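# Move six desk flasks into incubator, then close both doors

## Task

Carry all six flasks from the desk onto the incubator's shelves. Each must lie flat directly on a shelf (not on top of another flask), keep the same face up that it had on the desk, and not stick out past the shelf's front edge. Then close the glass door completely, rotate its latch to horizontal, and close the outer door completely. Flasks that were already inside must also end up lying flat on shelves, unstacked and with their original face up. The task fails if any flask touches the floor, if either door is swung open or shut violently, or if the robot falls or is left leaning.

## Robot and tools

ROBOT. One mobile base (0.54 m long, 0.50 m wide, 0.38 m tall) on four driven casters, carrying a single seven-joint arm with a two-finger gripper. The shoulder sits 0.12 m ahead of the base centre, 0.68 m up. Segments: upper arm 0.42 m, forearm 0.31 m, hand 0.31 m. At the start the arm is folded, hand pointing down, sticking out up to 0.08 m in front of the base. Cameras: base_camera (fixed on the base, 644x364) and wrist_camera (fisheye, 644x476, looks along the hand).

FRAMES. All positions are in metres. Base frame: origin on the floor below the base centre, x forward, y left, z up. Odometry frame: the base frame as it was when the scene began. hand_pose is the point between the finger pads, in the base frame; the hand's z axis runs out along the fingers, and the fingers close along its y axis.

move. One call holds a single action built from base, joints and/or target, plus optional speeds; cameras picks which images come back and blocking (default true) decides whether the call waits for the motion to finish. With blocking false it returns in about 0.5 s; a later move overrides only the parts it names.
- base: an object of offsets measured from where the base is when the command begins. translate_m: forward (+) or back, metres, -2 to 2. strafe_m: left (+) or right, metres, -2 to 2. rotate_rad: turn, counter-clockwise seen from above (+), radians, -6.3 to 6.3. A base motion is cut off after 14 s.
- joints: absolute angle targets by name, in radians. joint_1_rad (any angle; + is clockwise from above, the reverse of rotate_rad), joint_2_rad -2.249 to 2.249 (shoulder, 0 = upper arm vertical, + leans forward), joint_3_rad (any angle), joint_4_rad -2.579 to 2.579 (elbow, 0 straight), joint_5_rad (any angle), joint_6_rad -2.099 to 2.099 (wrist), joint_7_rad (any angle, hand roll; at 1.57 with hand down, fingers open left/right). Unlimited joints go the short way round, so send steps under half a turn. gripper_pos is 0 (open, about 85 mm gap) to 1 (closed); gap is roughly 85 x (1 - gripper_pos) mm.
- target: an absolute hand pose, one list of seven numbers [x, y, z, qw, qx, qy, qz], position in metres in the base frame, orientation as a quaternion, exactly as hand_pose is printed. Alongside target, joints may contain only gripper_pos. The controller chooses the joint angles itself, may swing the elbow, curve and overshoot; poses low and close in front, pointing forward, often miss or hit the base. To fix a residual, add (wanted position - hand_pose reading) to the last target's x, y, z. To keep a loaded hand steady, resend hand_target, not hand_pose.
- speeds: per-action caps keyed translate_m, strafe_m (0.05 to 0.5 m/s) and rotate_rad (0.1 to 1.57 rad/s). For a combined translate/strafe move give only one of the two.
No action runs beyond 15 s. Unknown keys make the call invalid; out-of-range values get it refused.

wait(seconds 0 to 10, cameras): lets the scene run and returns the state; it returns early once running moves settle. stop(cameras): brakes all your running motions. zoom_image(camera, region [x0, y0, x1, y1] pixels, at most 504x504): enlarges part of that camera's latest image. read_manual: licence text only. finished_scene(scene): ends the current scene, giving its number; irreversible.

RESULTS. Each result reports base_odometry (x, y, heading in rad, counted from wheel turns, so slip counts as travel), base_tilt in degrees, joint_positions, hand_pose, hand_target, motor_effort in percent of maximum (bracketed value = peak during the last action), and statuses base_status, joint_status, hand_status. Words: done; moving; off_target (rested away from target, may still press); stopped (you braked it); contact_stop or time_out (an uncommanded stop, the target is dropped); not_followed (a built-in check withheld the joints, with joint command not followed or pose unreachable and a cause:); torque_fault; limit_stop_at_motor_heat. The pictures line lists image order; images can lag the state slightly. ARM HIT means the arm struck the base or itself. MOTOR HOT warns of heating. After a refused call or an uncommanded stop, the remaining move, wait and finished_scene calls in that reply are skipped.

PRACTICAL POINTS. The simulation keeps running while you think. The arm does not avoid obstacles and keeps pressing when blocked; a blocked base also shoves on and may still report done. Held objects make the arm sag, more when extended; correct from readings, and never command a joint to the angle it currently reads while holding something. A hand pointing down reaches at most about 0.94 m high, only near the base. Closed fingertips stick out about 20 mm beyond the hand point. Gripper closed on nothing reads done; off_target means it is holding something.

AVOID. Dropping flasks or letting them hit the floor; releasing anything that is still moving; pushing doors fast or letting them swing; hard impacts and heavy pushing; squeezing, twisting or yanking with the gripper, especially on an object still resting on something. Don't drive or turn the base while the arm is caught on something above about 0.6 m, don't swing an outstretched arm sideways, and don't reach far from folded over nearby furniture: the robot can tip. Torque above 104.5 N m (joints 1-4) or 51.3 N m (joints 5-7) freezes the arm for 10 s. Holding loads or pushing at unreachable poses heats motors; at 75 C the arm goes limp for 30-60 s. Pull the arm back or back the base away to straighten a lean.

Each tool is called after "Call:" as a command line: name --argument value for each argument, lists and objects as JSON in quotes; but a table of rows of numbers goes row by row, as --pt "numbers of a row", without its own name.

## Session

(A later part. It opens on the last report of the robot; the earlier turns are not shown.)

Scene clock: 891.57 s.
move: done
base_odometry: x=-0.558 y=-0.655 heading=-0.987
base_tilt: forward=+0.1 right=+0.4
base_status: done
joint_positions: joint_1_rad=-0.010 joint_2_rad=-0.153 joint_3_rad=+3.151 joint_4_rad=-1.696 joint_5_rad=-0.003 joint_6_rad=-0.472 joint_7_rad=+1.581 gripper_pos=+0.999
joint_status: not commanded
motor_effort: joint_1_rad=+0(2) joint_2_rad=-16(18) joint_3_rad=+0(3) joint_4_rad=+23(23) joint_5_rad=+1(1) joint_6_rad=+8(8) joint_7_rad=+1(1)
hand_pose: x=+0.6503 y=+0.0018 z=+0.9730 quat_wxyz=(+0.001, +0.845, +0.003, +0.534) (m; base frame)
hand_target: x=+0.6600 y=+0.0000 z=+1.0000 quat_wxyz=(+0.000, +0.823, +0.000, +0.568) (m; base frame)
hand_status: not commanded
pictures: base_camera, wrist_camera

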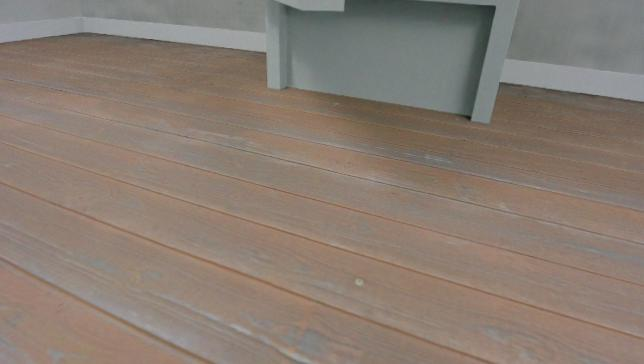

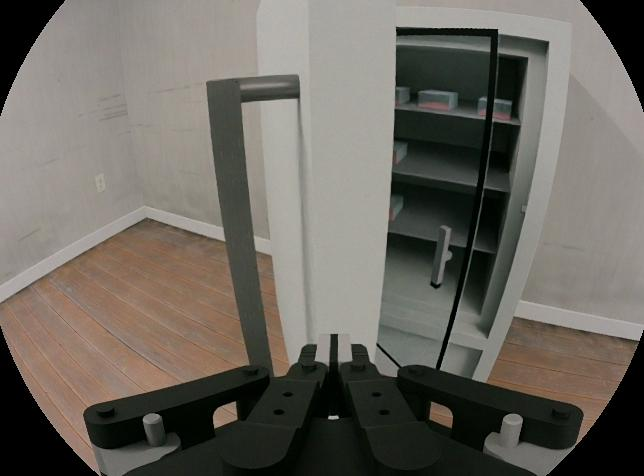

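Call:
move --base '{"strafe_m":-0.11}' --cameras '[]'

Call:
move --base '{"translate_m":0.17}' --speeds '{"translate_m":0.15}'

Scene clock: 894.43 s.
move: done
base_odometry: x=-0.649 y=-0.716 heading=-0.987
base_tilt: forward=+0.1 right=+0.4
base_status: done
joint_positions: joint_1_rad=-0.011 joint_2_rad=-0.152 joint_3_rad=+3.158 joint_4_rad=-1.694 joint_5_rad=-0.003 joint_6_rad=-0.470 joint_7_rad=+1.581 gripper_pos=+0.999
joint_status: not commanded
motor_effort: joint_1_rad=+0(3) joint_2_rad=-17(18) joint_3_rad=-1(3) joint_4_rad=+22(22) joint_5_rad=+1(2) joint_6_rad=+8(8) joint_7_rad=+1(1)
hand_pose: x=+0.6512 y=-0.0013 z=+0.9745 quat_wxyz=(+0.002, +0.844, +0.001, +0.536) (m; base frame)
hand_target: x=+0.6600 y=+0.0000 z=+1.0000 quat_wxyz=(+0.000, +0.823, +0.000, +0.568) (m; base frame)
hand_status: not commanded
pictures: none
No camera images: "cameras" was empty.

Scene clock: 896.20 s.
move: done
base_odometry: x=-0.556 y=-0.858 heading=-0.987
base_tilt: forward=+0.1 right=+0.4
base_status: done
joint_positions: joint_1_rad=-0.011 joint_2_rad=-0.147 joint_3_rad=+3.158 joint_4_rad=-1.693 joint_5_rad=-0.003 joint_6_rad=-0.468 joint_7_rad=+1.581 gripper_pos=+0.999
joint_status: not commanded
motor_effort: joint_1_rad=+0(1) joint_2_rad=-17(20) joint_3_rad=+0(1) joint_4_rad=+22(23) joint_5_rad=+1(1) joint_6_rad=+8(8) joint_7_rad=+0(1)
hand_pose: x=+0.6530 y=-0.0013 z=+0.9724 quat_wxyz=(+0.002, +0.845, +0.001, +0.534) (m; base frame)
hand_target: x=+0.6600 y=+0.0000 z=+1.0000 quat_wxyz=(+0.000, +0.823, +0.000, +0.568) (m; base frame)
hand_status: not commanded
pictures: base_camera, wrist_camera

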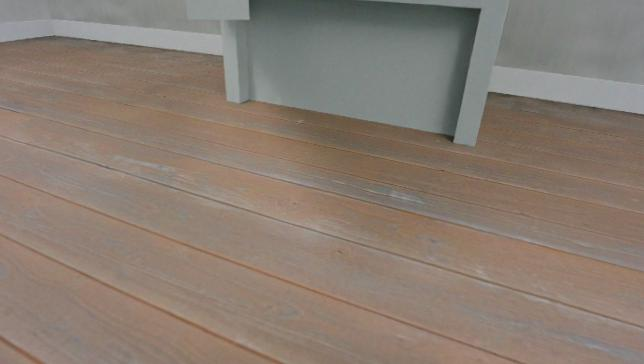

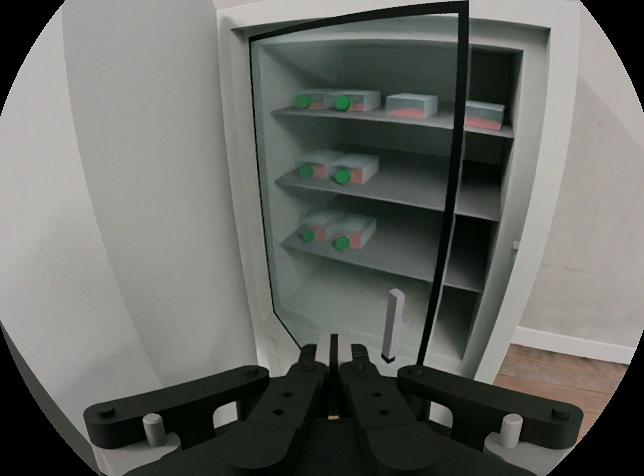

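Call:
move --base '{"strafe_m":0.35,"translate_m":-0.05}' --speeds '{"strafe_m":0.13}'

Scene clock: 901.03 s.
move: done
base_odometry: x=-0.291 y=-0.624 heading=-0.987
base_tilt: forward=+0.1 right=+0.4
base_status: done
joint_positions: joint_1_rad=-0.008 joint_2_rad=-0.154 joint_3_rad=+3.161 joint_4_rad=-1.690 joint_5_rad=-0.002 joint_6_rad=-0.456 joint_7_rad=+1.581 gripper_pos=+0.999
joint_status: not commanded
motor_effort: joint_1_rad=+1(5) joint_2_rad=-17(18) joint_3_rad=+0(5) joint_4_rad=+22(32) joint_5_rad=+1(2) joint_6_rad=+8(18) joint_7_rad=+0(1)
hand_pose: x=+0.6528 y=-0.0050 z=+0.9815 quat_wxyz=(+0.003, +0.839, -0.002, +0.544) (m; base frame)
hand_target: x=+0.6600 y=+0.0000 z=+1.0000 quat_wxyz=(+0.000, +0.823, +0.000, +0.568) (m; base frame)
hand_status: not commanded
pictures: base_camera, wrist_camera

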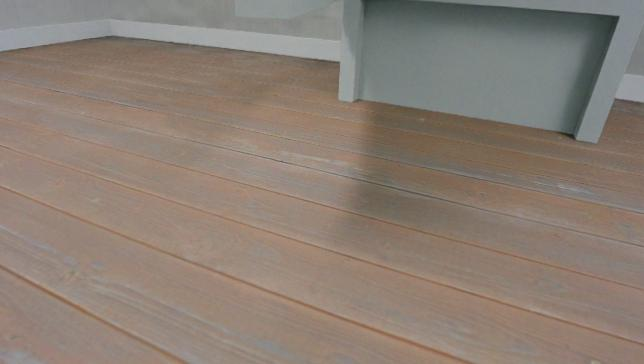

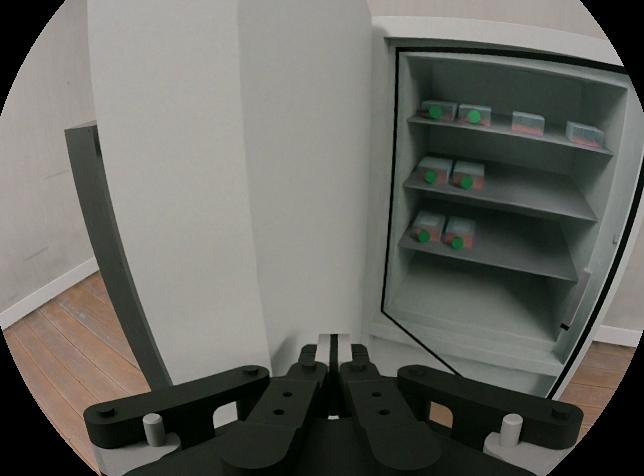

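Call:
move --base '{"strafe_m":0.25,"translate_m":0.02}' --speeds '{"strafe_m":0.13}'

Scene clock: 904.83 s.
move: done
base_odometry: x=-0.071 y=-0.502 heading=-0.988
base_tilt: forward=+0.1 right=+0.4
base_status: done
joint_positions: joint_1_rad=-0.009 joint_2_rad=-0.154 joint_3_rad=+3.162 joint_4_rad=-1.690 joint_5_rad=-0.002 joint_6_rad=-0.456 joint_7_rad=+1.581 gripper_pos=+0.999
joint_status: not commanded
motor_effort: joint_1_rad=+0(6) joint_2_rad=-17(19) joint_3_rad=+0(7) joint_4_rad=+22(23) joint_5_rad=+1(2) joint_6_rad=+8(8) joint_7_rad=+1(1)
hand_pose: x=+0.6529 y=-0.0054 z=+0.9815 quat_wxyz=(+0.004, +0.839, -0.002, +0.544) (m; base frame)
hand_target: x=+0.6600 y=+0.0000 z=+1.0000 quat_wxyz=(+0.000, +0.823, +0.000, +0.568) (m; base frame)
hand_status: not commanded
pictures: base_camera, wrist_camera

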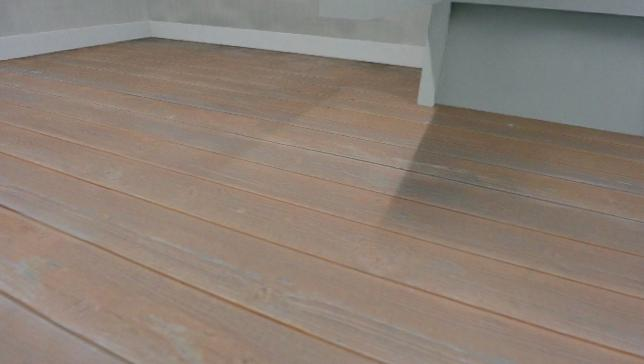

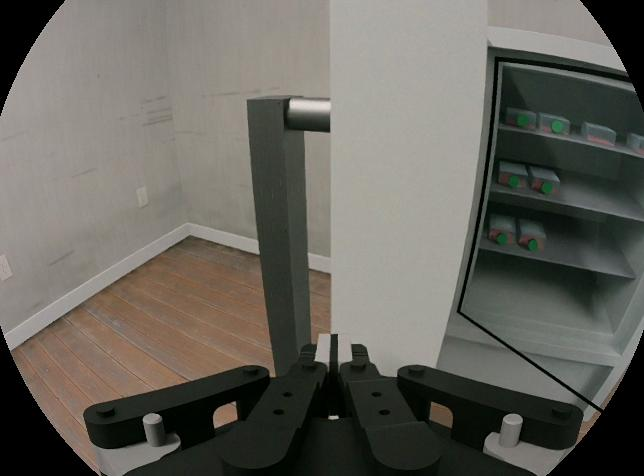

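Call:
move --base '{"strafe_m":-0.18}' --cameras '[]'

Call:
move --base '{"translate_m":0.25}' --speeds '{"translate_m":0.2}'

Call:
move --base '{"strafe_m":0.32}' --speeds '{"strafe_m":0.13}'

Scene clock: 908.63 s.
move: done
base_odometry: x=-0.221 y=-0.602 heading=-0.987
base_tilt: forward=+0.2 right=+0.4
base_status: done
joint_positions: joint_1_rad=-0.010 joint_2_rad=-0.152 joint_3_rad=+3.161 joint_4_rad=-1.689 joint_5_rad=-0.002 joint_6_rad=-0.456 joint_7_rad=+1.581 gripper_pos=+0.999
joint_status: not commanded
motor_effort: joint_1_rad=+0(3) joint_2_rad=-17(19) joint_3_rad=+1(3) joint_4_rad=+22(23) joint_5_rad=+1(2) joint_6_rad=+8(8) joint_7_rad=+1(1)
hand_pose: x=+0.6535 y=-0.0043 z=+0.9809 quat_wxyz=(+0.003, +0.839, -0.001, +0.543) (m; base frame)
hand_target: x=+0.6600 y=+0.0000 z=+1.0000 quat_wxyz=(+0.000, +0.823, +0.000, +0.568) (m; base frame)
hand_status: not commanded
pictures: none
No camera images: "cameras" was empty.

Scene clock: 910.60 s.
move: done
base_odometry: x=-0.084 y=-0.811 heading=-0.988
base_tilt: forward=+0.1 right=+0.4
base_status: done
joint_positions: joint_1_rad=-0.009 joint_2_rad=-0.147 joint_3_rad=+3.162 joint_4_rad=-1.689 joint_5_rad=-0.001 joint_6_rad=-0.456 joint_7_rad=+1.581 gripper_pos=+0.999
joint_status: not commanded
motor_effort: joint_1_rad=+0(4) joint_2_rad=-17(20) joint_3_rad=+0(4) joint_4_rad=+21(23) joint_5_rad=+1(2) joint_6_rad=+7(9) joint_7_rad=+1(1)
hand_pose: x=+0.6553 y=-0.0052 z=+0.9781 quat_wxyz=(+0.004, +0.841, -0.002, +0.541) (m; base frame)
hand_target: x=+0.6600 y=+0.0000 z=+1.0000 quat_wxyz=(+0.000, +0.823, +0.000, +0.568) (m; base frame)
hand_status: not commanded
pictures: base_camera, wrist_camera

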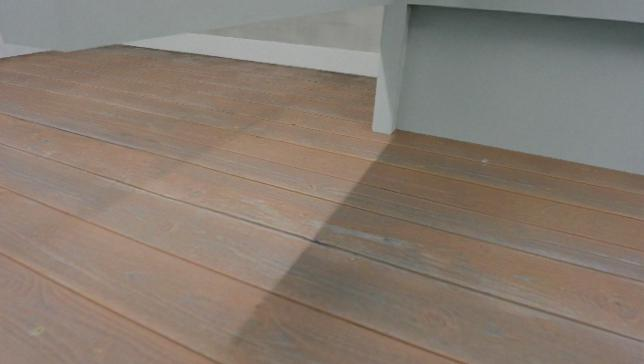

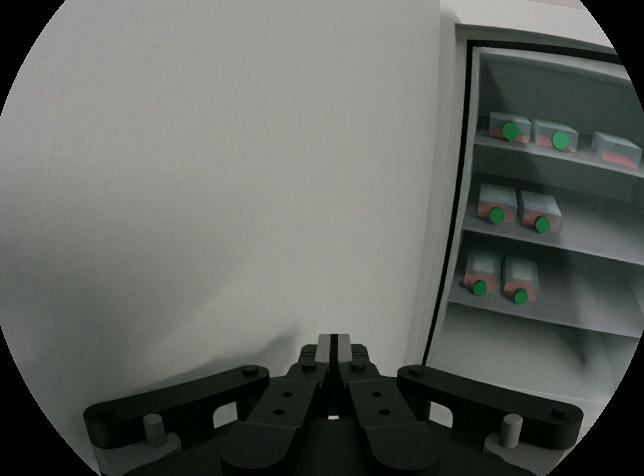

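Scene clock: 913.57 s.
move: done
base_odometry: x=+0.184 y=-0.635 heading=-0.987
base_tilt: forward=+0.1 right=+0.4
base_status: done
joint_positions: joint_1_rad=+0.051 joint_2_rad=-0.148 joint_3_rad=+3.223 joint_4_rad=-1.689 joint_5_rad=+0.006 joint_6_rad=-0.456 joint_7_rad=+1.581 gripper_pos=+0.999
joint_status: not commanded
motor_effort: joint_1_rad=-12(14) joint_2_rad=-15(18) joint_3_rad=-14(15) joint_4_rad=+22(23) joint_5_rad=-4(5) joint_6_rad=+9(10) joint_7_rad=+1(1)
hand_pose: x=+0.6509 y=-0.0732 z=+0.9785 quat_wxyz=(+0.036, +0.839, -0.053, +0.540) (m; base frame)
hand_target: x=+0.6600 y=+0.0000 z=+1.0000 quat_wxyz=(+0.000, +0.823, +0.000, +0.568) (m; base frame)
hand_status: not commanded
pictures: base_camera, wrist_camera

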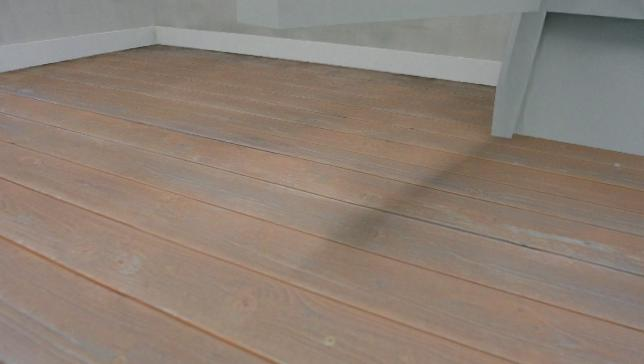

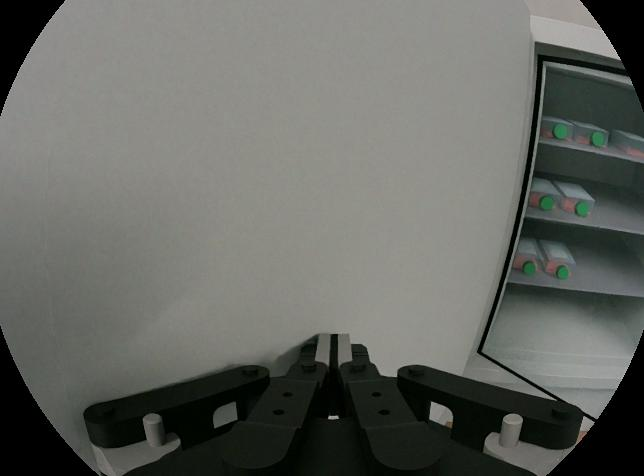

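Call:
move --base '{"strafe_m":-0.12}' --cameras '[]'

Call:
move --base '{"translate_m":-0.1,"strafe_m":-0.45}'

Scene clock: 917.30 s.
move: done
base_odometry: x=+0.083 y=-0.701 heading=-0.987
base_tilt: forward=+0.1 right=+0.4
base_status: done
joint_positions: joint_1_rad=-0.010 joint_2_rad=-0.148 joint_3_rad=+3.162 joint_4_rad=-1.685 joint_5_rad=+0.006 joint_6_rad=-0.444 joint_7_rad=+1.581 gripper_pos=+0.999
joint_status: not commanded
motor_effort: joint_1_rad=+0(12) joint_2_rad=-17(18) joint_3_rad=-1(13) joint_4_rad=+21(27) joint_5_rad=+1(4) joint_6_rad=+8(14) joint_7_rad=+0(1)
hand_pose: x=+0.6567 y=-0.0060 z=+0.9847 quat_wxyz=(+0.007, +0.836, +0.000, +0.548) (m; base frame)
hand_target: x=+0.6600 y=+0.0000 z=+1.0000 quat_wxyz=(+0.000, +0.823, +0.000, +0.568) (m; base frame)
hand_status: not commanded
pictures: none
No camera images: "cameras" was empty.

Scene clock: 919.47 s.
move: done
base_odometry: x=-0.347 y=-0.866 heading=-0.986
base_tilt: forward=+0.1 right=+0.4
base_status: done
joint_positions: joint_1_rad=-0.010 joint_2_rad=-0.148 joint_3_rad=+3.161 joint_4_rad=-1.685 joint_5_rad=+0.006 joint_6_rad=-0.444 joint_7_rad=+1.581 gripper_pos=+0.999
joint_status: not commanded
motor_effort: joint_1_rad=+0(2) joint_2_rad=-16(20) joint_3_rad=+0(4) joint_4_rad=+22(22) joint_5_rad=+1(2) joint_6_rad=+8(8) joint_7_rad=+1(1)
hand_pose: x=+0.6567 y=-0.0053 z=+0.9847 quat_wxyz=(+0.006, +0.836, +0.001, +0.548) (m; base frame)
hand_target: x=+0.6600 y=+0.0000 z=+1.0000 quat_wxyz=(+0.000, +0.823, +0.000, +0.568) (m; base frame)
hand_status: not commanded
pictures: base_camera, wrist_camera

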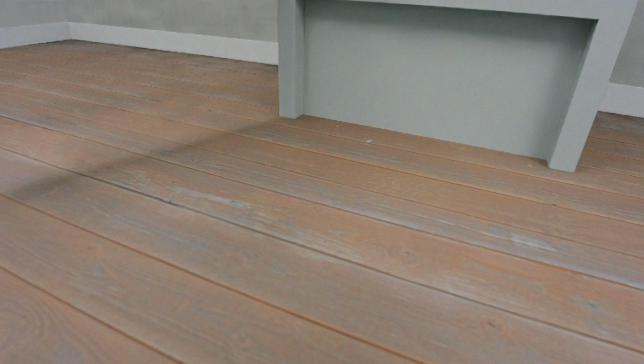

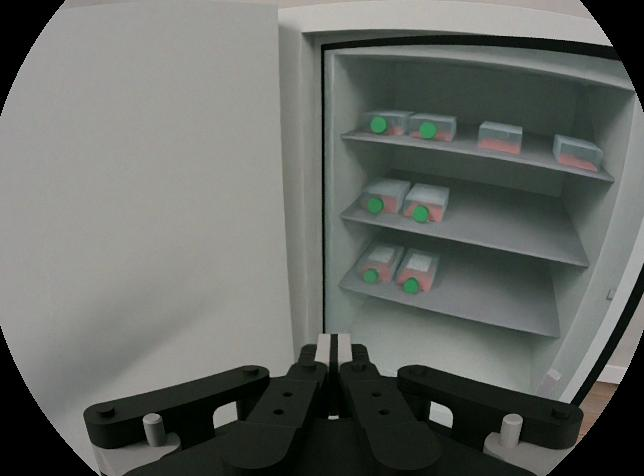

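Call:
move --base '{"strafe_m":-0.4,"translate_m":-0.15}'

Scene clock: 922.90 s.
move: done
base_odometry: x=-0.764 y=-0.962 heading=-0.985
base_tilt: forward=+0.1 right=+0.4
base_status: done
joint_positions: joint_1_rad=-0.011 joint_2_rad=-0.148 joint_3_rad=+3.161 joint_4_rad=-1.685 joint_5_rad=+0.006 joint_6_rad=-0.444 joint_7_rad=+1.581 gripper_pos=+0.999
joint_status: not commanded
motor_effort: joint_1_rad=+0(2) joint_2_rad=-17(20) joint_3_rad=+0(3) joint_4_rad=+22(22) joint_5_rad=+1(1) joint_6_rad=+7(8) joint_7_rad=+1(1)
hand_pose: x=+0.6567 y=-0.0049 z=+0.9847 quat_wxyz=(+0.006, +0.836, +0.001, +0.548) (m; base frame)
hand_target: x=+0.6600 y=+0.0000 z=+1.0000 quat_wxyz=(+0.000, +0.823, +0.000, +0.568) (m; base frame)
hand_status: not commanded
pictures: base_camera, wrist_camera

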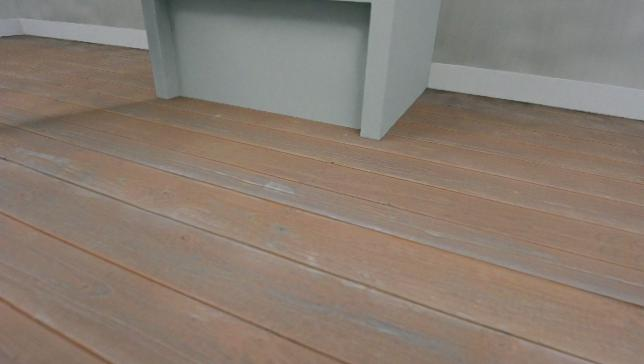

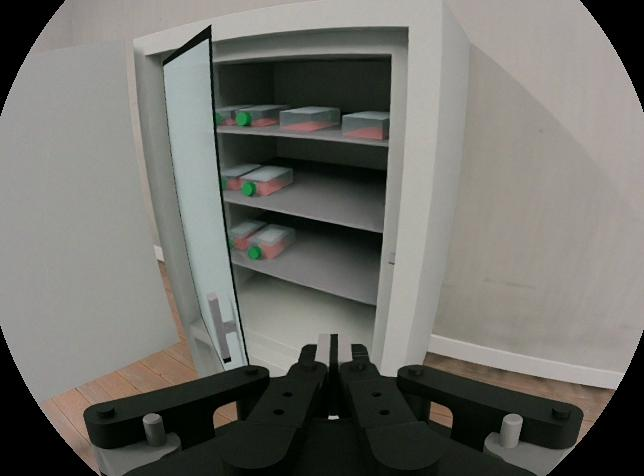

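Call:
move --base '{"translate_m":0.2}' --speeds '{"translate_m":0.2}'

Call:
move --base '{"strafe_m":0.25}' --speeds '{"strafe_m":0.13}'

Scene clock: 928.40 s.
move: done
base_odometry: x=-0.653 y=-1.129 heading=-0.985
base_tilt: forward=+0.1 right=+0.4
base_status: done
joint_positions: joint_1_rad=-0.011 joint_2_rad=-0.146 joint_3_rad=+3.161 joint_4_rad=-1.685 joint_5_rad=+0.006 joint_6_rad=-0.444 joint_7_rad=+1.581 gripper_pos=+0.999
joint_status: not commanded
motor_effort: joint_1_rad=+0(1) joint_2_rad=-17(20) joint_3_rad=+0(1) joint_4_rad=+22(23) joint_5_rad=+1(1) joint_6_rad=+7(9) joint_7_rad=+0(1)
hand_pose: x=+0.6574 y=-0.0048 z=+0.9835 quat_wxyz=(+0.006, +0.837, +0.001, +0.547) (m; base frame)
hand_target: x=+0.6600 y=+0.0000 z=+1.0000 quat_wxyz=(+0.000, +0.823, +0.000, +0.568) (m; base frame)
hand_status: not commanded
pictures: base_camera, wrist_camera

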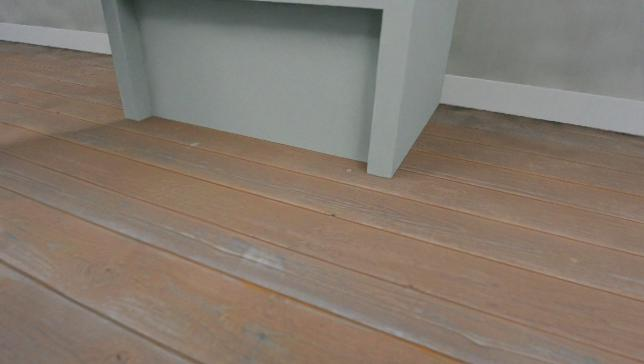

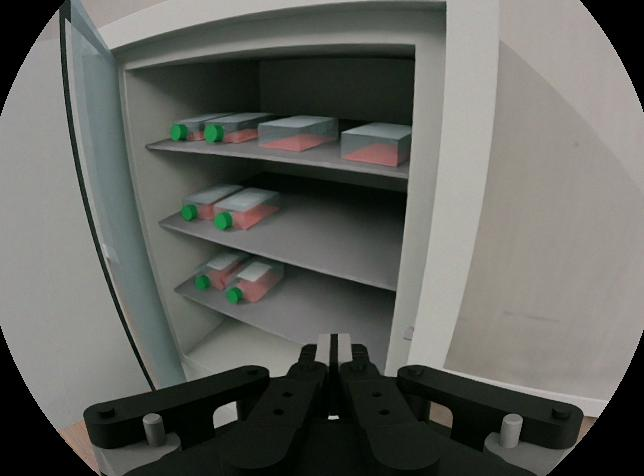

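Scene clock: 930.90 s.
move: done
base_odometry: x=-0.444 y=-0.991 heading=-0.985
base_tilt: forward=+0.1 right=+0.4
base_status: done
joint_positions: joint_1_rad=-0.011 joint_2_rad=-0.146 joint_3_rad=+3.160 joint_4_rad=-1.685 joint_5_rad=+0.006 joint_6_rad=-0.444 joint_7_rad=+1.581 gripper_pos=+0.999
joint_status: not commanded
motor_effort: joint_1_rad=+0(2) joint_2_rad=-17(18) joint_3_rad=+0(3) joint_4_rad=+21(22) joint_5_rad=+1(1) joint_6_rad=+8(8) joint_7_rad=+0(1)
hand_pose: x=+0.6574 y=-0.0038 z=+0.9835 quat_wxyz=(+0.006, +0.837, +0.002, +0.547) (m; base frame)
hand_target: x=+0.6600 y=+0.0000 z=+1.0000 quat_wxyz=(+0.000, +0.823, +0.000, +0.568) (m; base frame)
hand_status: not commanded
pictures: base_camera, wrist_camera

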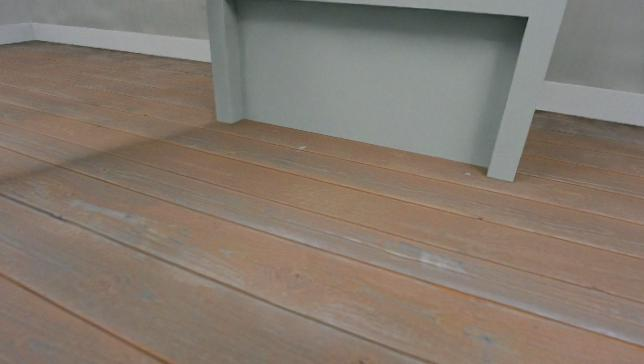

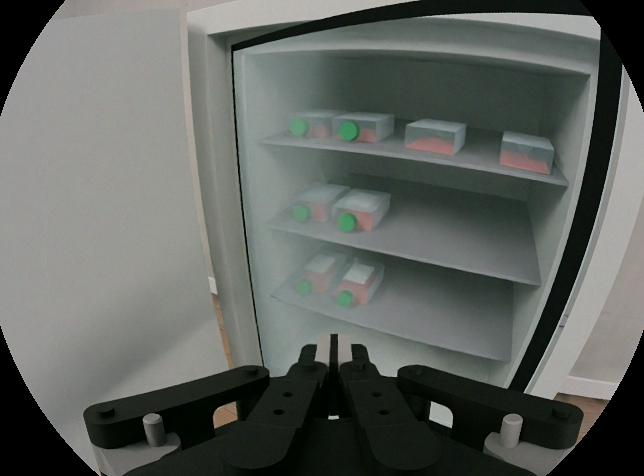

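Call:
move --base '{"strafe_m":-0.26}' --cameras '[]'

Call:
move --base '{"translate_m":0.17}' --speeds '{"translate_m":0.15}'

Call:
move --base '{"strafe_m":0.2}' --speeds '{"strafe_m":0.1}'

Scene clock: 937.37 s.
move: done
base_odometry: x=-0.661 y=-1.135 heading=-0.986
base_tilt: forward=+0.1 right=+0.4
base_status: done
joint_positions: joint_1_rad=-0.011 joint_2_rad=-0.146 joint_3_rad=+3.161 joint_4_rad=-1.685 joint_5_rad=+0.006 joint_6_rad=-0.444 joint_7_rad=+1.581 gripper_pos=+0.999
joint_status: not commanded
motor_effort: joint_1_rad=-1(2) joint_2_rad=-17(20) joint_3_rad=-1(3) joint_4_rad=+22(23) joint_5_rad=+1(1) joint_6_rad=+8(8) joint_7_rad=+1(1)
hand_pose: x=+0.6573 y=-0.0042 z=+0.9837 quat_wxyz=(+0.006, +0.837, +0.002, +0.548) (m; base frame)
hand_target: x=+0.6600 y=+0.0000 z=+1.0000 quat_wxyz=(+0.000, +0.823, +0.000, +0.568) (m; base frame)
hand_status: not commanded
pictures: none
No camera images: "cameras" was empty.

Scene clock: 939.13 s.
move: done
base_odometry: x=-0.567 y=-1.277 heading=-0.986
base_tilt: forward=+0.1 right=+0.4
base_status: done
joint_positions: joint_1_rad=-0.011 joint_2_rad=-0.146 joint_3_rad=+3.161 joint_4_rad=-1.685 joint_5_rad=+0.006 joint_6_rad=-0.444 joint_7_rad=+1.581 gripper_pos=+0.999
joint_status: not commanded
motor_effort: joint_1_rad=+0(1) joint_2_rad=-17(20) joint_3_rad=+0(1) joint_4_rad=+22(23) joint_5_rad=+1(2) joint_6_rad=+8(8) joint_7_rad=+1(1)
hand_pose: x=+0.6574 y=-0.0042 z=+0.9835 quat_wxyz=(+0.006, +0.837, +0.002, +0.547) (m; base frame)
hand_target: x=+0.6600 y=+0.0000 z=+1.0000 quat_wxyz=(+0.000, +0.823, +0.000, +0.568) (m; base frame)
hand_status: not commanded
pictures: base_camera, wrist_camera

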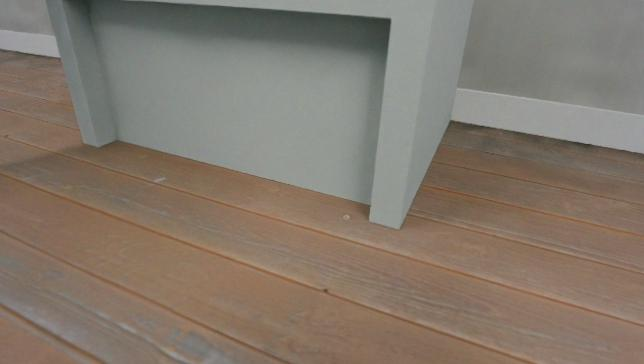

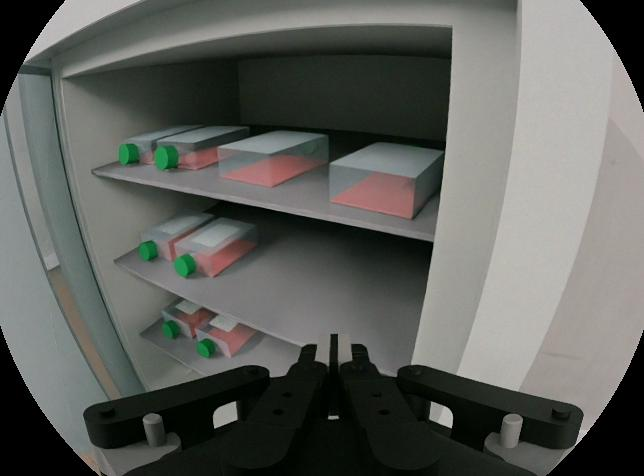

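Scene clock: 941.67 s.
move: done
base_odometry: x=-0.400 y=-1.167 heading=-0.986
base_tilt: forward=+0.1 right=+0.4
base_status: done
joint_positions: joint_1_rad=-0.010 joint_2_rad=-0.146 joint_3_rad=+3.161 joint_4_rad=-1.685 joint_5_rad=+0.006 joint_6_rad=-0.444 joint_7_rad=+1.581 gripper_pos=+0.999
joint_status: not commanded
motor_effort: joint_1_rad=+0(5) joint_2_rad=-17(19) joint_3_rad=-1(6) joint_4_rad=+22(23) joint_5_rad=+1(1) joint_6_rad=+8(8) joint_7_rad=+1(1)
hand_pose: x=+0.6574 y=-0.0051 z=+0.9835 quat_wxyz=(+0.006, +0.837, +0.001, +0.547) (m; base frame)
hand_target: x=+0.6600 y=+0.0000 z=+1.0000 quat_wxyz=(+0.000, +0.823, +0.000, +0.568) (m; base frame)
hand_status: not commanded
pictures: base_camera, wrist_camera

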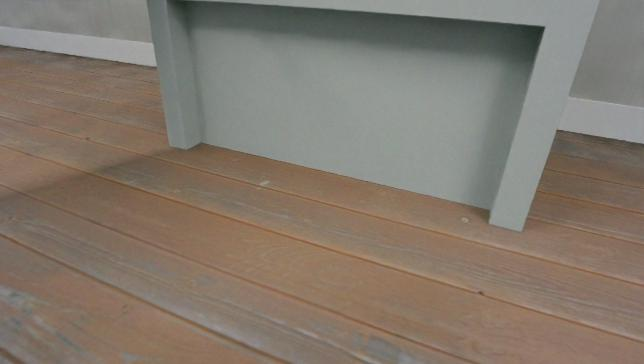

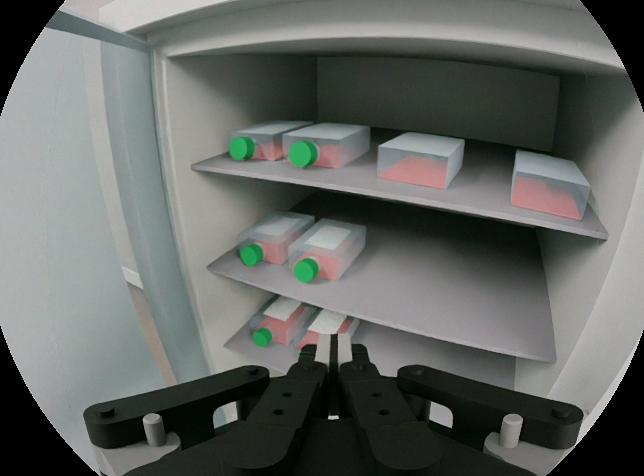

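Call:
move --base '{"translate_m":-0.06,"strafe_m":0.25}' --speeds '{"strafe_m":0.12}'

Call:
move --base '{"translate_m":-0.05,"strafe_m":0.2}' --speeds '{"strafe_m":0.12}'

Scene clock: 946.93 s.
move: done
base_odometry: x=-0.224 y=-0.979 heading=-0.986
base_tilt: forward=+0.1 right=+0.4
base_status: done
joint_positions: joint_1_rad=-0.011 joint_2_rad=-0.146 joint_3_rad=+3.159 joint_4_rad=-1.685 joint_5_rad=+0.006 joint_6_rad=-0.444 joint_7_rad=+1.581 gripper_pos=+0.999
joint_status: not commanded
motor_effort: joint_1_rad=+0(5) joint_2_rad=-17(20) joint_3_rad=+0(6) joint_4_rad=+22(22) joint_5_rad=+1(2) joint_6_rad=+8(8) joint_7_rad=+0(1)
hand_pose: x=+0.6574 y=-0.0037 z=+0.9835 quat_wxyz=(+0.006, +0.837, +0.002, +0.547) (m; base frame)
hand_target: x=+0.6600 y=+0.0000 z=+1.0000 quat_wxyz=(+0.000, +0.823, +0.000, +0.568) (m; base frame)
hand_status: not commanded
pictures: base_camera, wrist_camera

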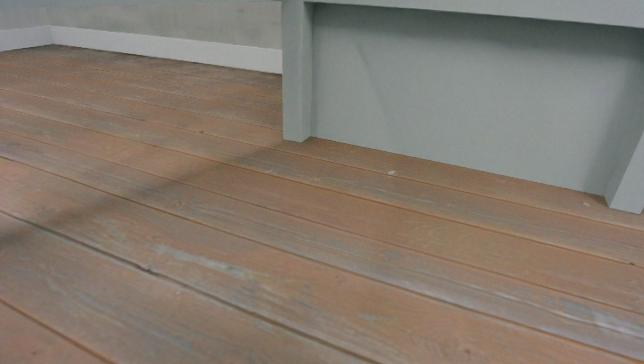

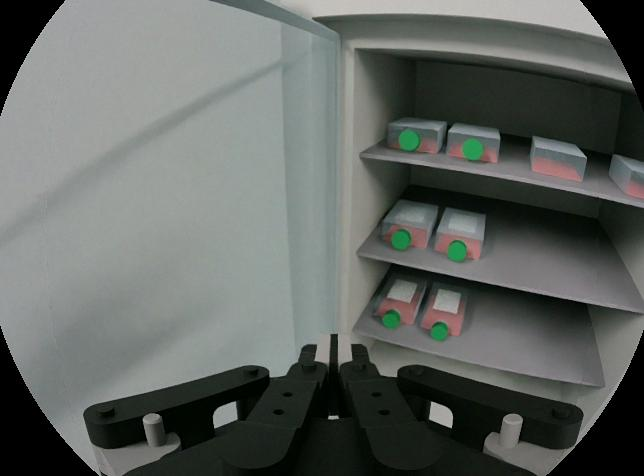

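Scene clock: 949.20 s.
move: done
base_odometry: x=-0.085 y=-0.826 heading=-0.986
base_tilt: forward=+0.1 right=+0.4
base_status: done
joint_positions: joint_1_rad=-0.010 joint_2_rad=-0.146 joint_3_rad=+3.160 joint_4_rad=-1.685 joint_5_rad=+0.006 joint_6_rad=-0.444 joint_7_rad=+1.581 gripper_pos=+0.999
joint_status: not commanded
motor_effort: joint_1_rad=+0(5) joint_2_rad=-17(20) joint_3_rad=-1(5) joint_4_rad=+22(22) joint_5_rad=+1(2) joint_6_rad=+8(8) joint_7_rad=+1(1)
hand_pose: x=+0.6574 y=-0.0043 z=+0.9834 quat_wxyz=(+0.006, +0.837, +0.002, +0.547) (m; base frame)
hand_target: x=+0.6600 y=+0.0000 z=+1.0000 quat_wxyz=(+0.000, +0.823, +0.000, +0.568) (m; base frame)
hand_status: not commanded
pictures: base_camera, wrist_camera

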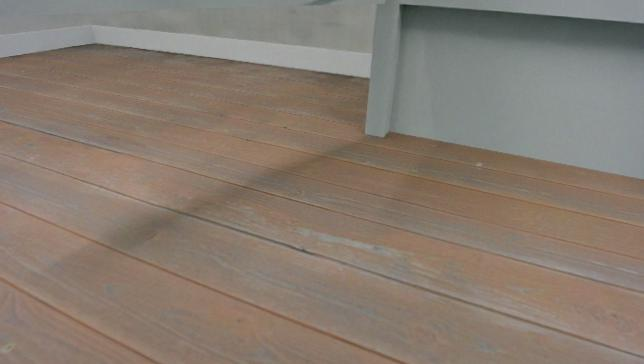

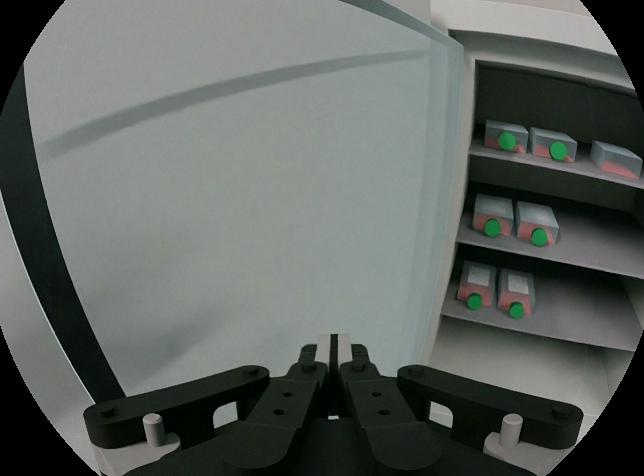

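Call:
move --base '{"strafe_m":0.17}' --speeds '{"strafe_m":0.1}' --cameras '[]'

Call:
move --base '{"strafe_m":-0.2}'

Call:
move --base '{"translate_m":-0.6,"strafe_m":-0.2}'

Scene clock: 954.27 s.
move: done
base_odometry: x=+0.057 y=-0.732 heading=-0.986
base_tilt: forward=+0.1 right=+0.4
base_status: done
joint_positions: joint_1_rad=+0.056 joint_2_rad=-0.146 joint_3_rad=+3.229 joint_4_rad=-1.685 joint_5_rad=+0.007 joint_6_rad=-0.444 joint_7_rad=+1.581 gripper_pos=+0.999
joint_status: not commanded
motor_effort: joint_1_rad=-13(15) joint_2_rad=-15(21) joint_3_rad=-14(16) joint_4_rad=+23(23) joint_5_rad=-4(5) joint_6_rad=+9(10) joint_7_rad=+1(1)
hand_pose: x=+0.6524 y=-0.0795 z=+0.9835 quat_wxyz=(+0.039, +0.835, -0.057, +0.546) (m; base frame)
hand_target: x=+0.6600 y=+0.0000 z=+1.0000 quat_wxyz=(+0.000, +0.823, +0.000, +0.568) (m; base frame)
hand_status: not commanded
pictures: none
No camera images: "cameras" was empty.

Scene clock: 955.87 s.
move: done
base_odometry: x=-0.110 y=-0.843 heading=-0.987
base_tilt: forward=+0.1 right=+0.4
base_status: done
joint_positions: joint_1_rad=-0.012 joint_2_rad=-0.146 joint_3_rad=+3.161 joint_4_rad=-1.683 joint_5_rad=+0.007 joint_6_rad=-0.442 joint_7_rad=+1.581 gripper_pos=+0.999
joint_status: not commanded
motor_effort: joint_1_rad=+0(13) joint_2_rad=-17(20) joint_3_rad=+0(14) joint_4_rad=+22(26) joint_5_rad=+1(4) joint_6_rad=+8(13) joint_7_rad=+1(1)
hand_pose: x=+0.6578 y=-0.0047 z=+0.9857 quat_wxyz=(+0.007, +0.836, +0.002, +0.549) (m; base frame)
hand_target: x=+0.6600 y=+0.0000 z=+1.0000 quat_wxyz=(+0.000, +0.823, +0.000, +0.568) (m; base frame)
hand_status: not commanded
pictures: base_camera, wrist_camera

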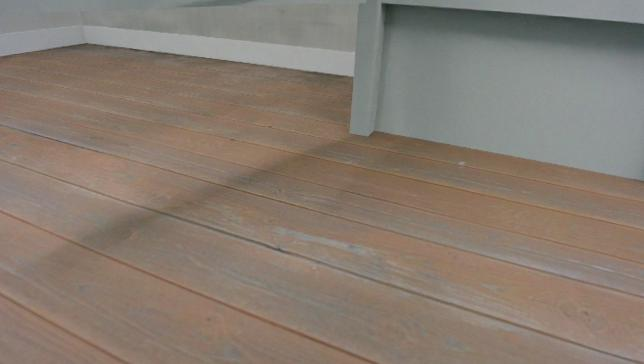

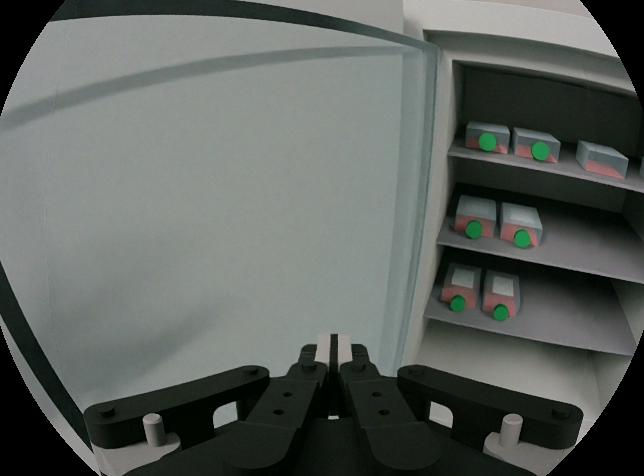

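Scene clock: 958.23 s.
move: done
base_odometry: x=-0.608 y=-0.452 heading=-0.986
base_tilt: forward=+0.1 right=+0.4
base_status: done
joint_positions: joint_1_rad=-0.012 joint_2_rad=-0.155 joint_3_rad=+3.161 joint_4_rad=-1.682 joint_5_rad=+0.007 joint_6_rad=-0.442 joint_7_rad=+1.581 gripper_pos=+0.999
joint_status: not commanded
motor_effort: joint_1_rad=+0(2) joint_2_rad=-16(22) joint_3_rad=+0(2) joint_4_rad=+22(23) joint_5_rad=+1(2) joint_6_rad=+8(9) joint_7_rad=+1(1)
hand_pose: x=+0.6551 y=-0.0047 z=+0.9905 quat_wxyz=(+0.007, +0.833, +0.002, +0.553) (m; base frame)
hand_target: x=+0.6600 y=+0.0000 z=+1.0000 quat_wxyz=(+0.000, +0.823, +0.000, +0.568) (m; base frame)
hand_status: not commanded
pictures: base_camera, wrist_camera

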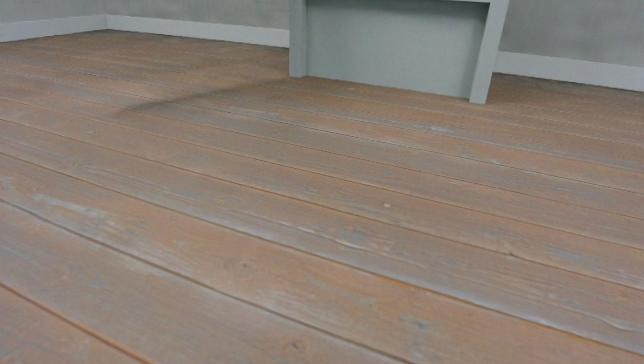

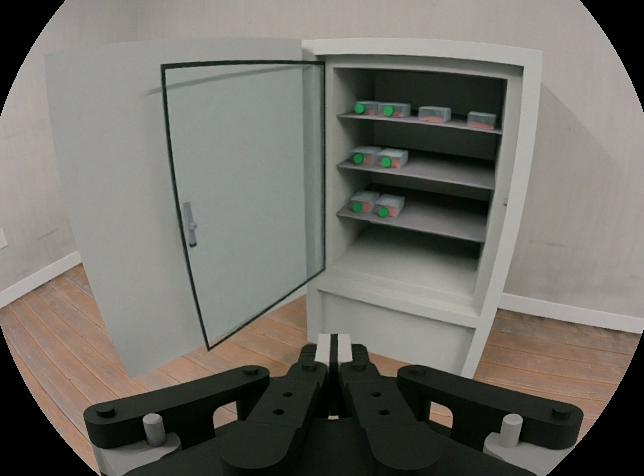

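Call:
move --base '{"rotate_rad":1.097}' --target '[0.68,0,1.07,0,0.870,0,0.492]' --joints '{"gripper_pos":0}' --cameras '[]'

Call:
move --base '{"translate_m":0.83,"strafe_m":0.28}'

Scene clock: 965.93 s.
move: done
base_odometry: x=-0.608 y=-0.452 heading=+0.110
base_tilt: forward=+0.1 right=+0.4
base_status: done
joint_positions: joint_1_rad=-0.024 joint_2_rad=+0.010 joint_3_rad=+3.161 joint_4_rad=-1.147 joint_5_rad=+0.007 joint_6_rad=-0.886 joint_7_rad=+1.581 gripper_pos=+0.000
joint_status: all done
motor_effort: joint_1_rad=+0(3) joint_2_rad=-21(23) joint_3_rad=+0(4) joint_4_rad=+20(23) joint_5_rad=+1(2) joint_6_rad=+8(9) joint_7_rad=+1(1)
hand_pose: x=+0.6883 y=+0.0021 z=+1.0873 quat_wxyz=(+0.005, +0.853, +0.007, +0.522) (m; base frame)
hand_target: x=+0.6800 y=+0.0000 z=+1.0700 quat_wxyz=(+0.000, +0.870, +0.000, +0.492) (m; base frame)
hand_status: done (0.019 m and 4.1 deg from the pose sent, 0.083 m and 8.2 deg at the start)
pictures: none
No camera images: "cameras" was empty.

Scene clock: 968.83 s.
move: done
base_odometry: x=+0.186 y=-0.083 heading=+0.111
base_tilt: forward=+0.1 right=+0.4
base_status: done
joint_positions: joint_1_rad=-0.024 joint_2_rad=+0.024 joint_3_rad=+3.162 joint_4_rad=-1.146 joint_5_rad=+0.007 joint_6_rad=-0.890 joint_7_rad=+1.581 gripper_pos=+0.000
joint_status: not commanded
motor_effort: joint_1_rad=+0(2) joint_2_rad=-22(25) joint_3_rad=+0(2) joint_4_rad=+20(21) joint_5_rad=+0(1) joint_6_rad=+7(8) joint_7_rad=+1(1)
hand_pose: x=+0.6934 y=+0.0020 z=+1.0791 quat_wxyz=(+0.005, +0.857, +0.006, +0.515) (m; base frame)
hand_target: x=+0.6800 y=+0.0000 z=+1.0700 quat_wxyz=(+0.000, +0.870, +0.000, +0.492) (m; base frame)
hand_status: not commanded
pictures: base_camera, wrist_camera

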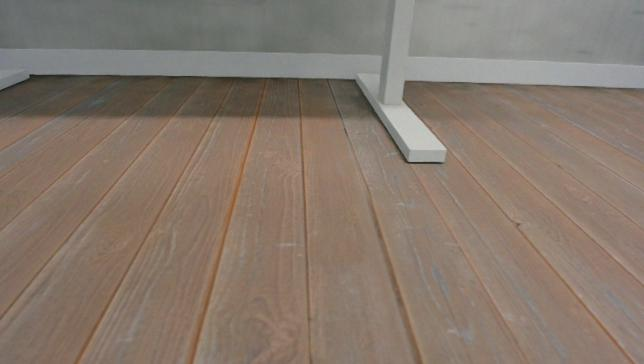

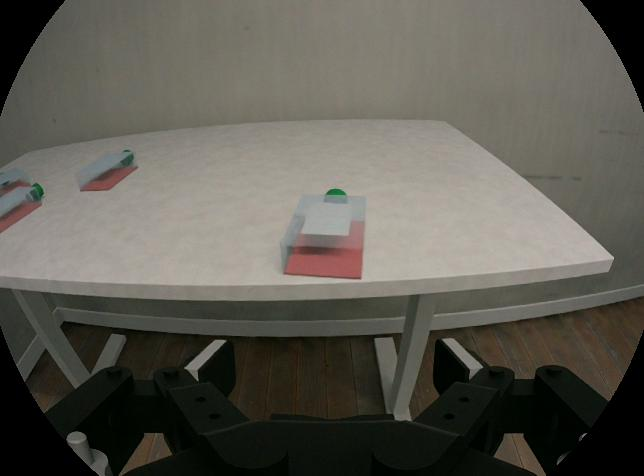

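Call:
move --base '{"translate_m":0.07,"strafe_m":0.095,"rotate_rad":-0.1}' --target '[0.70,0,1.02,0,0.870,0,0.492]' --speeds '{"translate_m":0.2}'

Scene clock: 972.93 s.
move: done
base_odometry: x=+0.246 y=+0.019 heading=+0.010
base_tilt: forward=+0.1 right=+0.4
base_status: done
joint_positions: joint_1_rad=-0.021 joint_2_rad=+0.032 joint_3_rad=+3.166 joint_4_rad=-1.272 joint_5_rad=+0.007 joint_6_rad=-0.853 joint_7_rad=+1.581 gripper_pos=+0.000
joint_status: not commanded
motor_effort: joint_1_rad=+1(3) joint_2_rad=-22(25) joint_3_rad=+0(3) joint_4_rad=+21(22) joint_5_rad=+1(1) joint_6_rad=+7(8) joint_7_rad=+1(1)
hand_pose: x=+0.6953 y=-0.0018 z=+1.0127 quat_wxyz=(+0.007, +0.881, +0.004, +0.472) (m; base frame)
hand_target: x=+0.7000 y=+0.0000 z=+1.0200 quat_wxyz=(+0.000, +0.870, +0.000, +0.492) (m; base frame)
hand_status: done (0.009 m and 2.8 deg from the pose sent, 0.060 m and 3.2 deg at the start)
pictures: base_camera, wrist_camera

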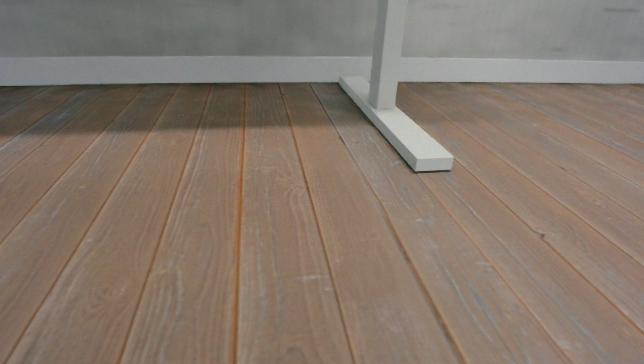

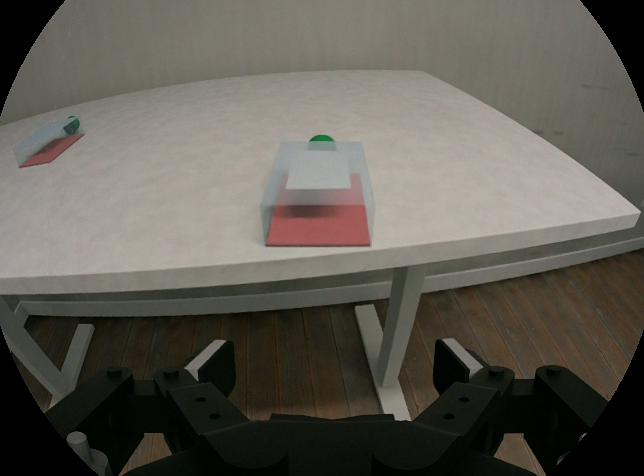

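Call:
move --base '{"translate_m":0.07,"strafe_m":0.012}' --target '[0.70,0,1.012,0,0.870,0,0.492]' --speeds '{"translate_m":0.12}'

Scene clock: 976.67 s.
move: done
base_odometry: x=+0.316 y=+0.032 heading=+0.010
base_tilt: forward=+0.1 right=+0.4
base_status: done
joint_positions: joint_1_rad=-0.021 joint_2_rad=+0.027 joint_3_rad=+3.166 joint_4_rad=-1.301 joint_5_rad=+0.007 joint_6_rad=-0.831 joint_7_rad=+1.581 gripper_pos=+0.000
joint_status: not commanded
motor_effort: joint_1_rad=+0(1) joint_2_rad=-22(25) joint_3_rad=-1(1) joint_4_rad=+21(22) joint_5_rad=+1(1) joint_6_rad=+8(8) joint_7_rad=+1(1)
hand_pose: x=+0.6948 y=-0.0018 z=+1.0057 quat_wxyz=(+0.007, +0.882, +0.004, +0.472) (m; base frame)
hand_target: x=+0.7000 y=+0.0000 z=+1.0120 quat_wxyz=(+0.000, +0.870, +0.000, +0.492) (m; base frame)
hand_status: done (0.008 m and 2.8 deg from the pose sent, 0.005 m and 2.8 deg at the start)
pictures: base_camera, wrist_camera

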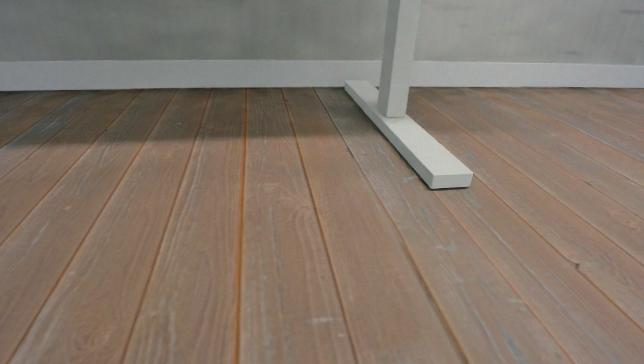

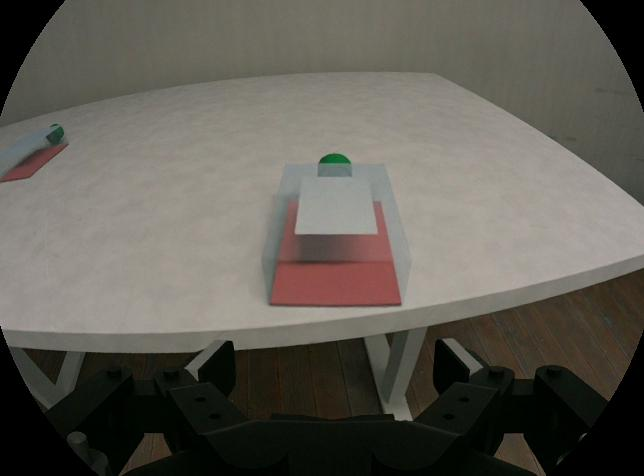

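Call:
move --base '{"translate_m":0.078}' --target '[0.70,0,1.006,0,0.870,0,0.492]' --speeds '{"translate_m":0.12}' --cameras '[]'

Call:
move --joints '{"gripper_pos":0.25}'

Scene clock: 979.87 s.
move: done
base_odometry: x=+0.394 y=+0.033 heading=+0.010
base_tilt: forward=+0.2 right=+0.4
base_status: done
joint_positions: joint_1_rad=-0.021 joint_2_rad=+0.022 joint_3_rad=+3.166 joint_4_rad=-1.323 joint_5_rad=+0.007 joint_6_rad=-0.812 joint_7_rad=+1.581 gripper_pos=+0.000
joint_status: not commanded
motor_effort: joint_1_rad=+0(2) joint_2_rad=-22(25) joint_3_rad=+0(1) joint_4_rad=+21(22) joint_5_rad=+1(1) joint_6_rad=+7(8) joint_7_rad=+1(1)
hand_pose: x=+0.6943 y=-0.0019 z=+1.0004 quat_wxyz=(+0.007, +0.881, +0.004, +0.472) (m; base frame)
hand_target: x=+0.7000 y=+0.0000 z=+1.0060 quat_wxyz=(+0.000, +0.870, +0.000, +0.492) (m; base frame)
hand_status: done (0.008 m and 2.8 deg from the pose sent, 0.006 m and 2.8 deg at the start)
pictures: none
No camera images: "cameras" was empty.

Scene clock: 980.53 s.
move: done
base_odometry: x=+0.394 y=+0.033 heading=+0.010
base_tilt: forward=+0.1 right=+0.4
base_status: not commanded
joint_positions: joint_1_rad=-0.021 joint_2_rad=+0.022 joint_3_rad=+3.166 joint_4_rad=-1.323 joint_5_rad=+0.007 joint_6_rad=-0.812 joint_7_rad=+1.581 gripper_pos=+0.250
joint_status: all done
motor_effort: joint_1_rad=+0(0) joint_2_rad=-22(23) joint_3_rad=+0(1) joint_4_rad=+21(21) joint_5_rad=+0(1) joint_6_rad=+7(7) joint_7_rad=+1(1)
hand_pose: x=+0.6943 y=-0.0019 z=+1.0004 quat_wxyz=(+0.007, +0.881, +0.004, +0.472) (m; base frame)
hand_target: x=+0.7000 y=+0.0000 z=+1.0060 quat_wxyz=(+0.000, +0.870, +0.000, +0.492) (m; base frame)
hand_status: not commanded
pictures: base_camera, wrist_camera

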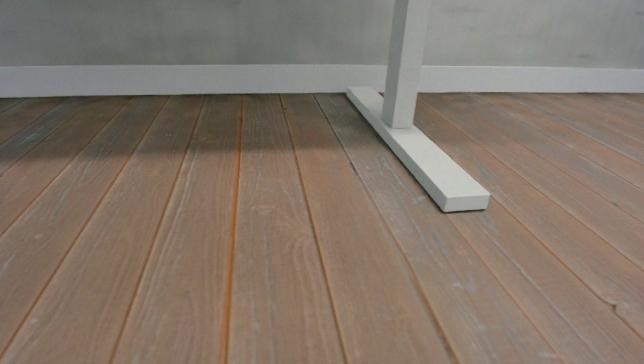

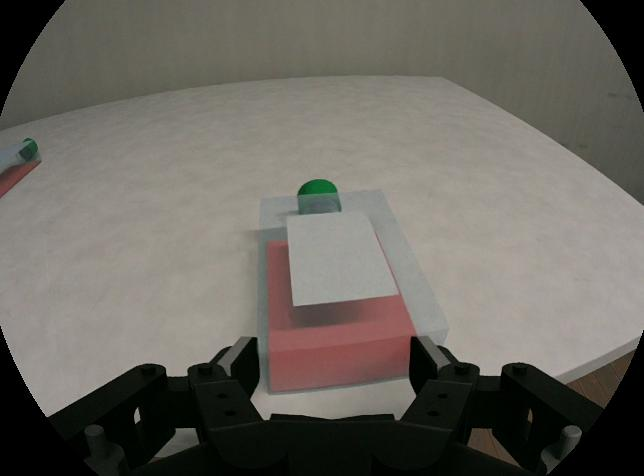

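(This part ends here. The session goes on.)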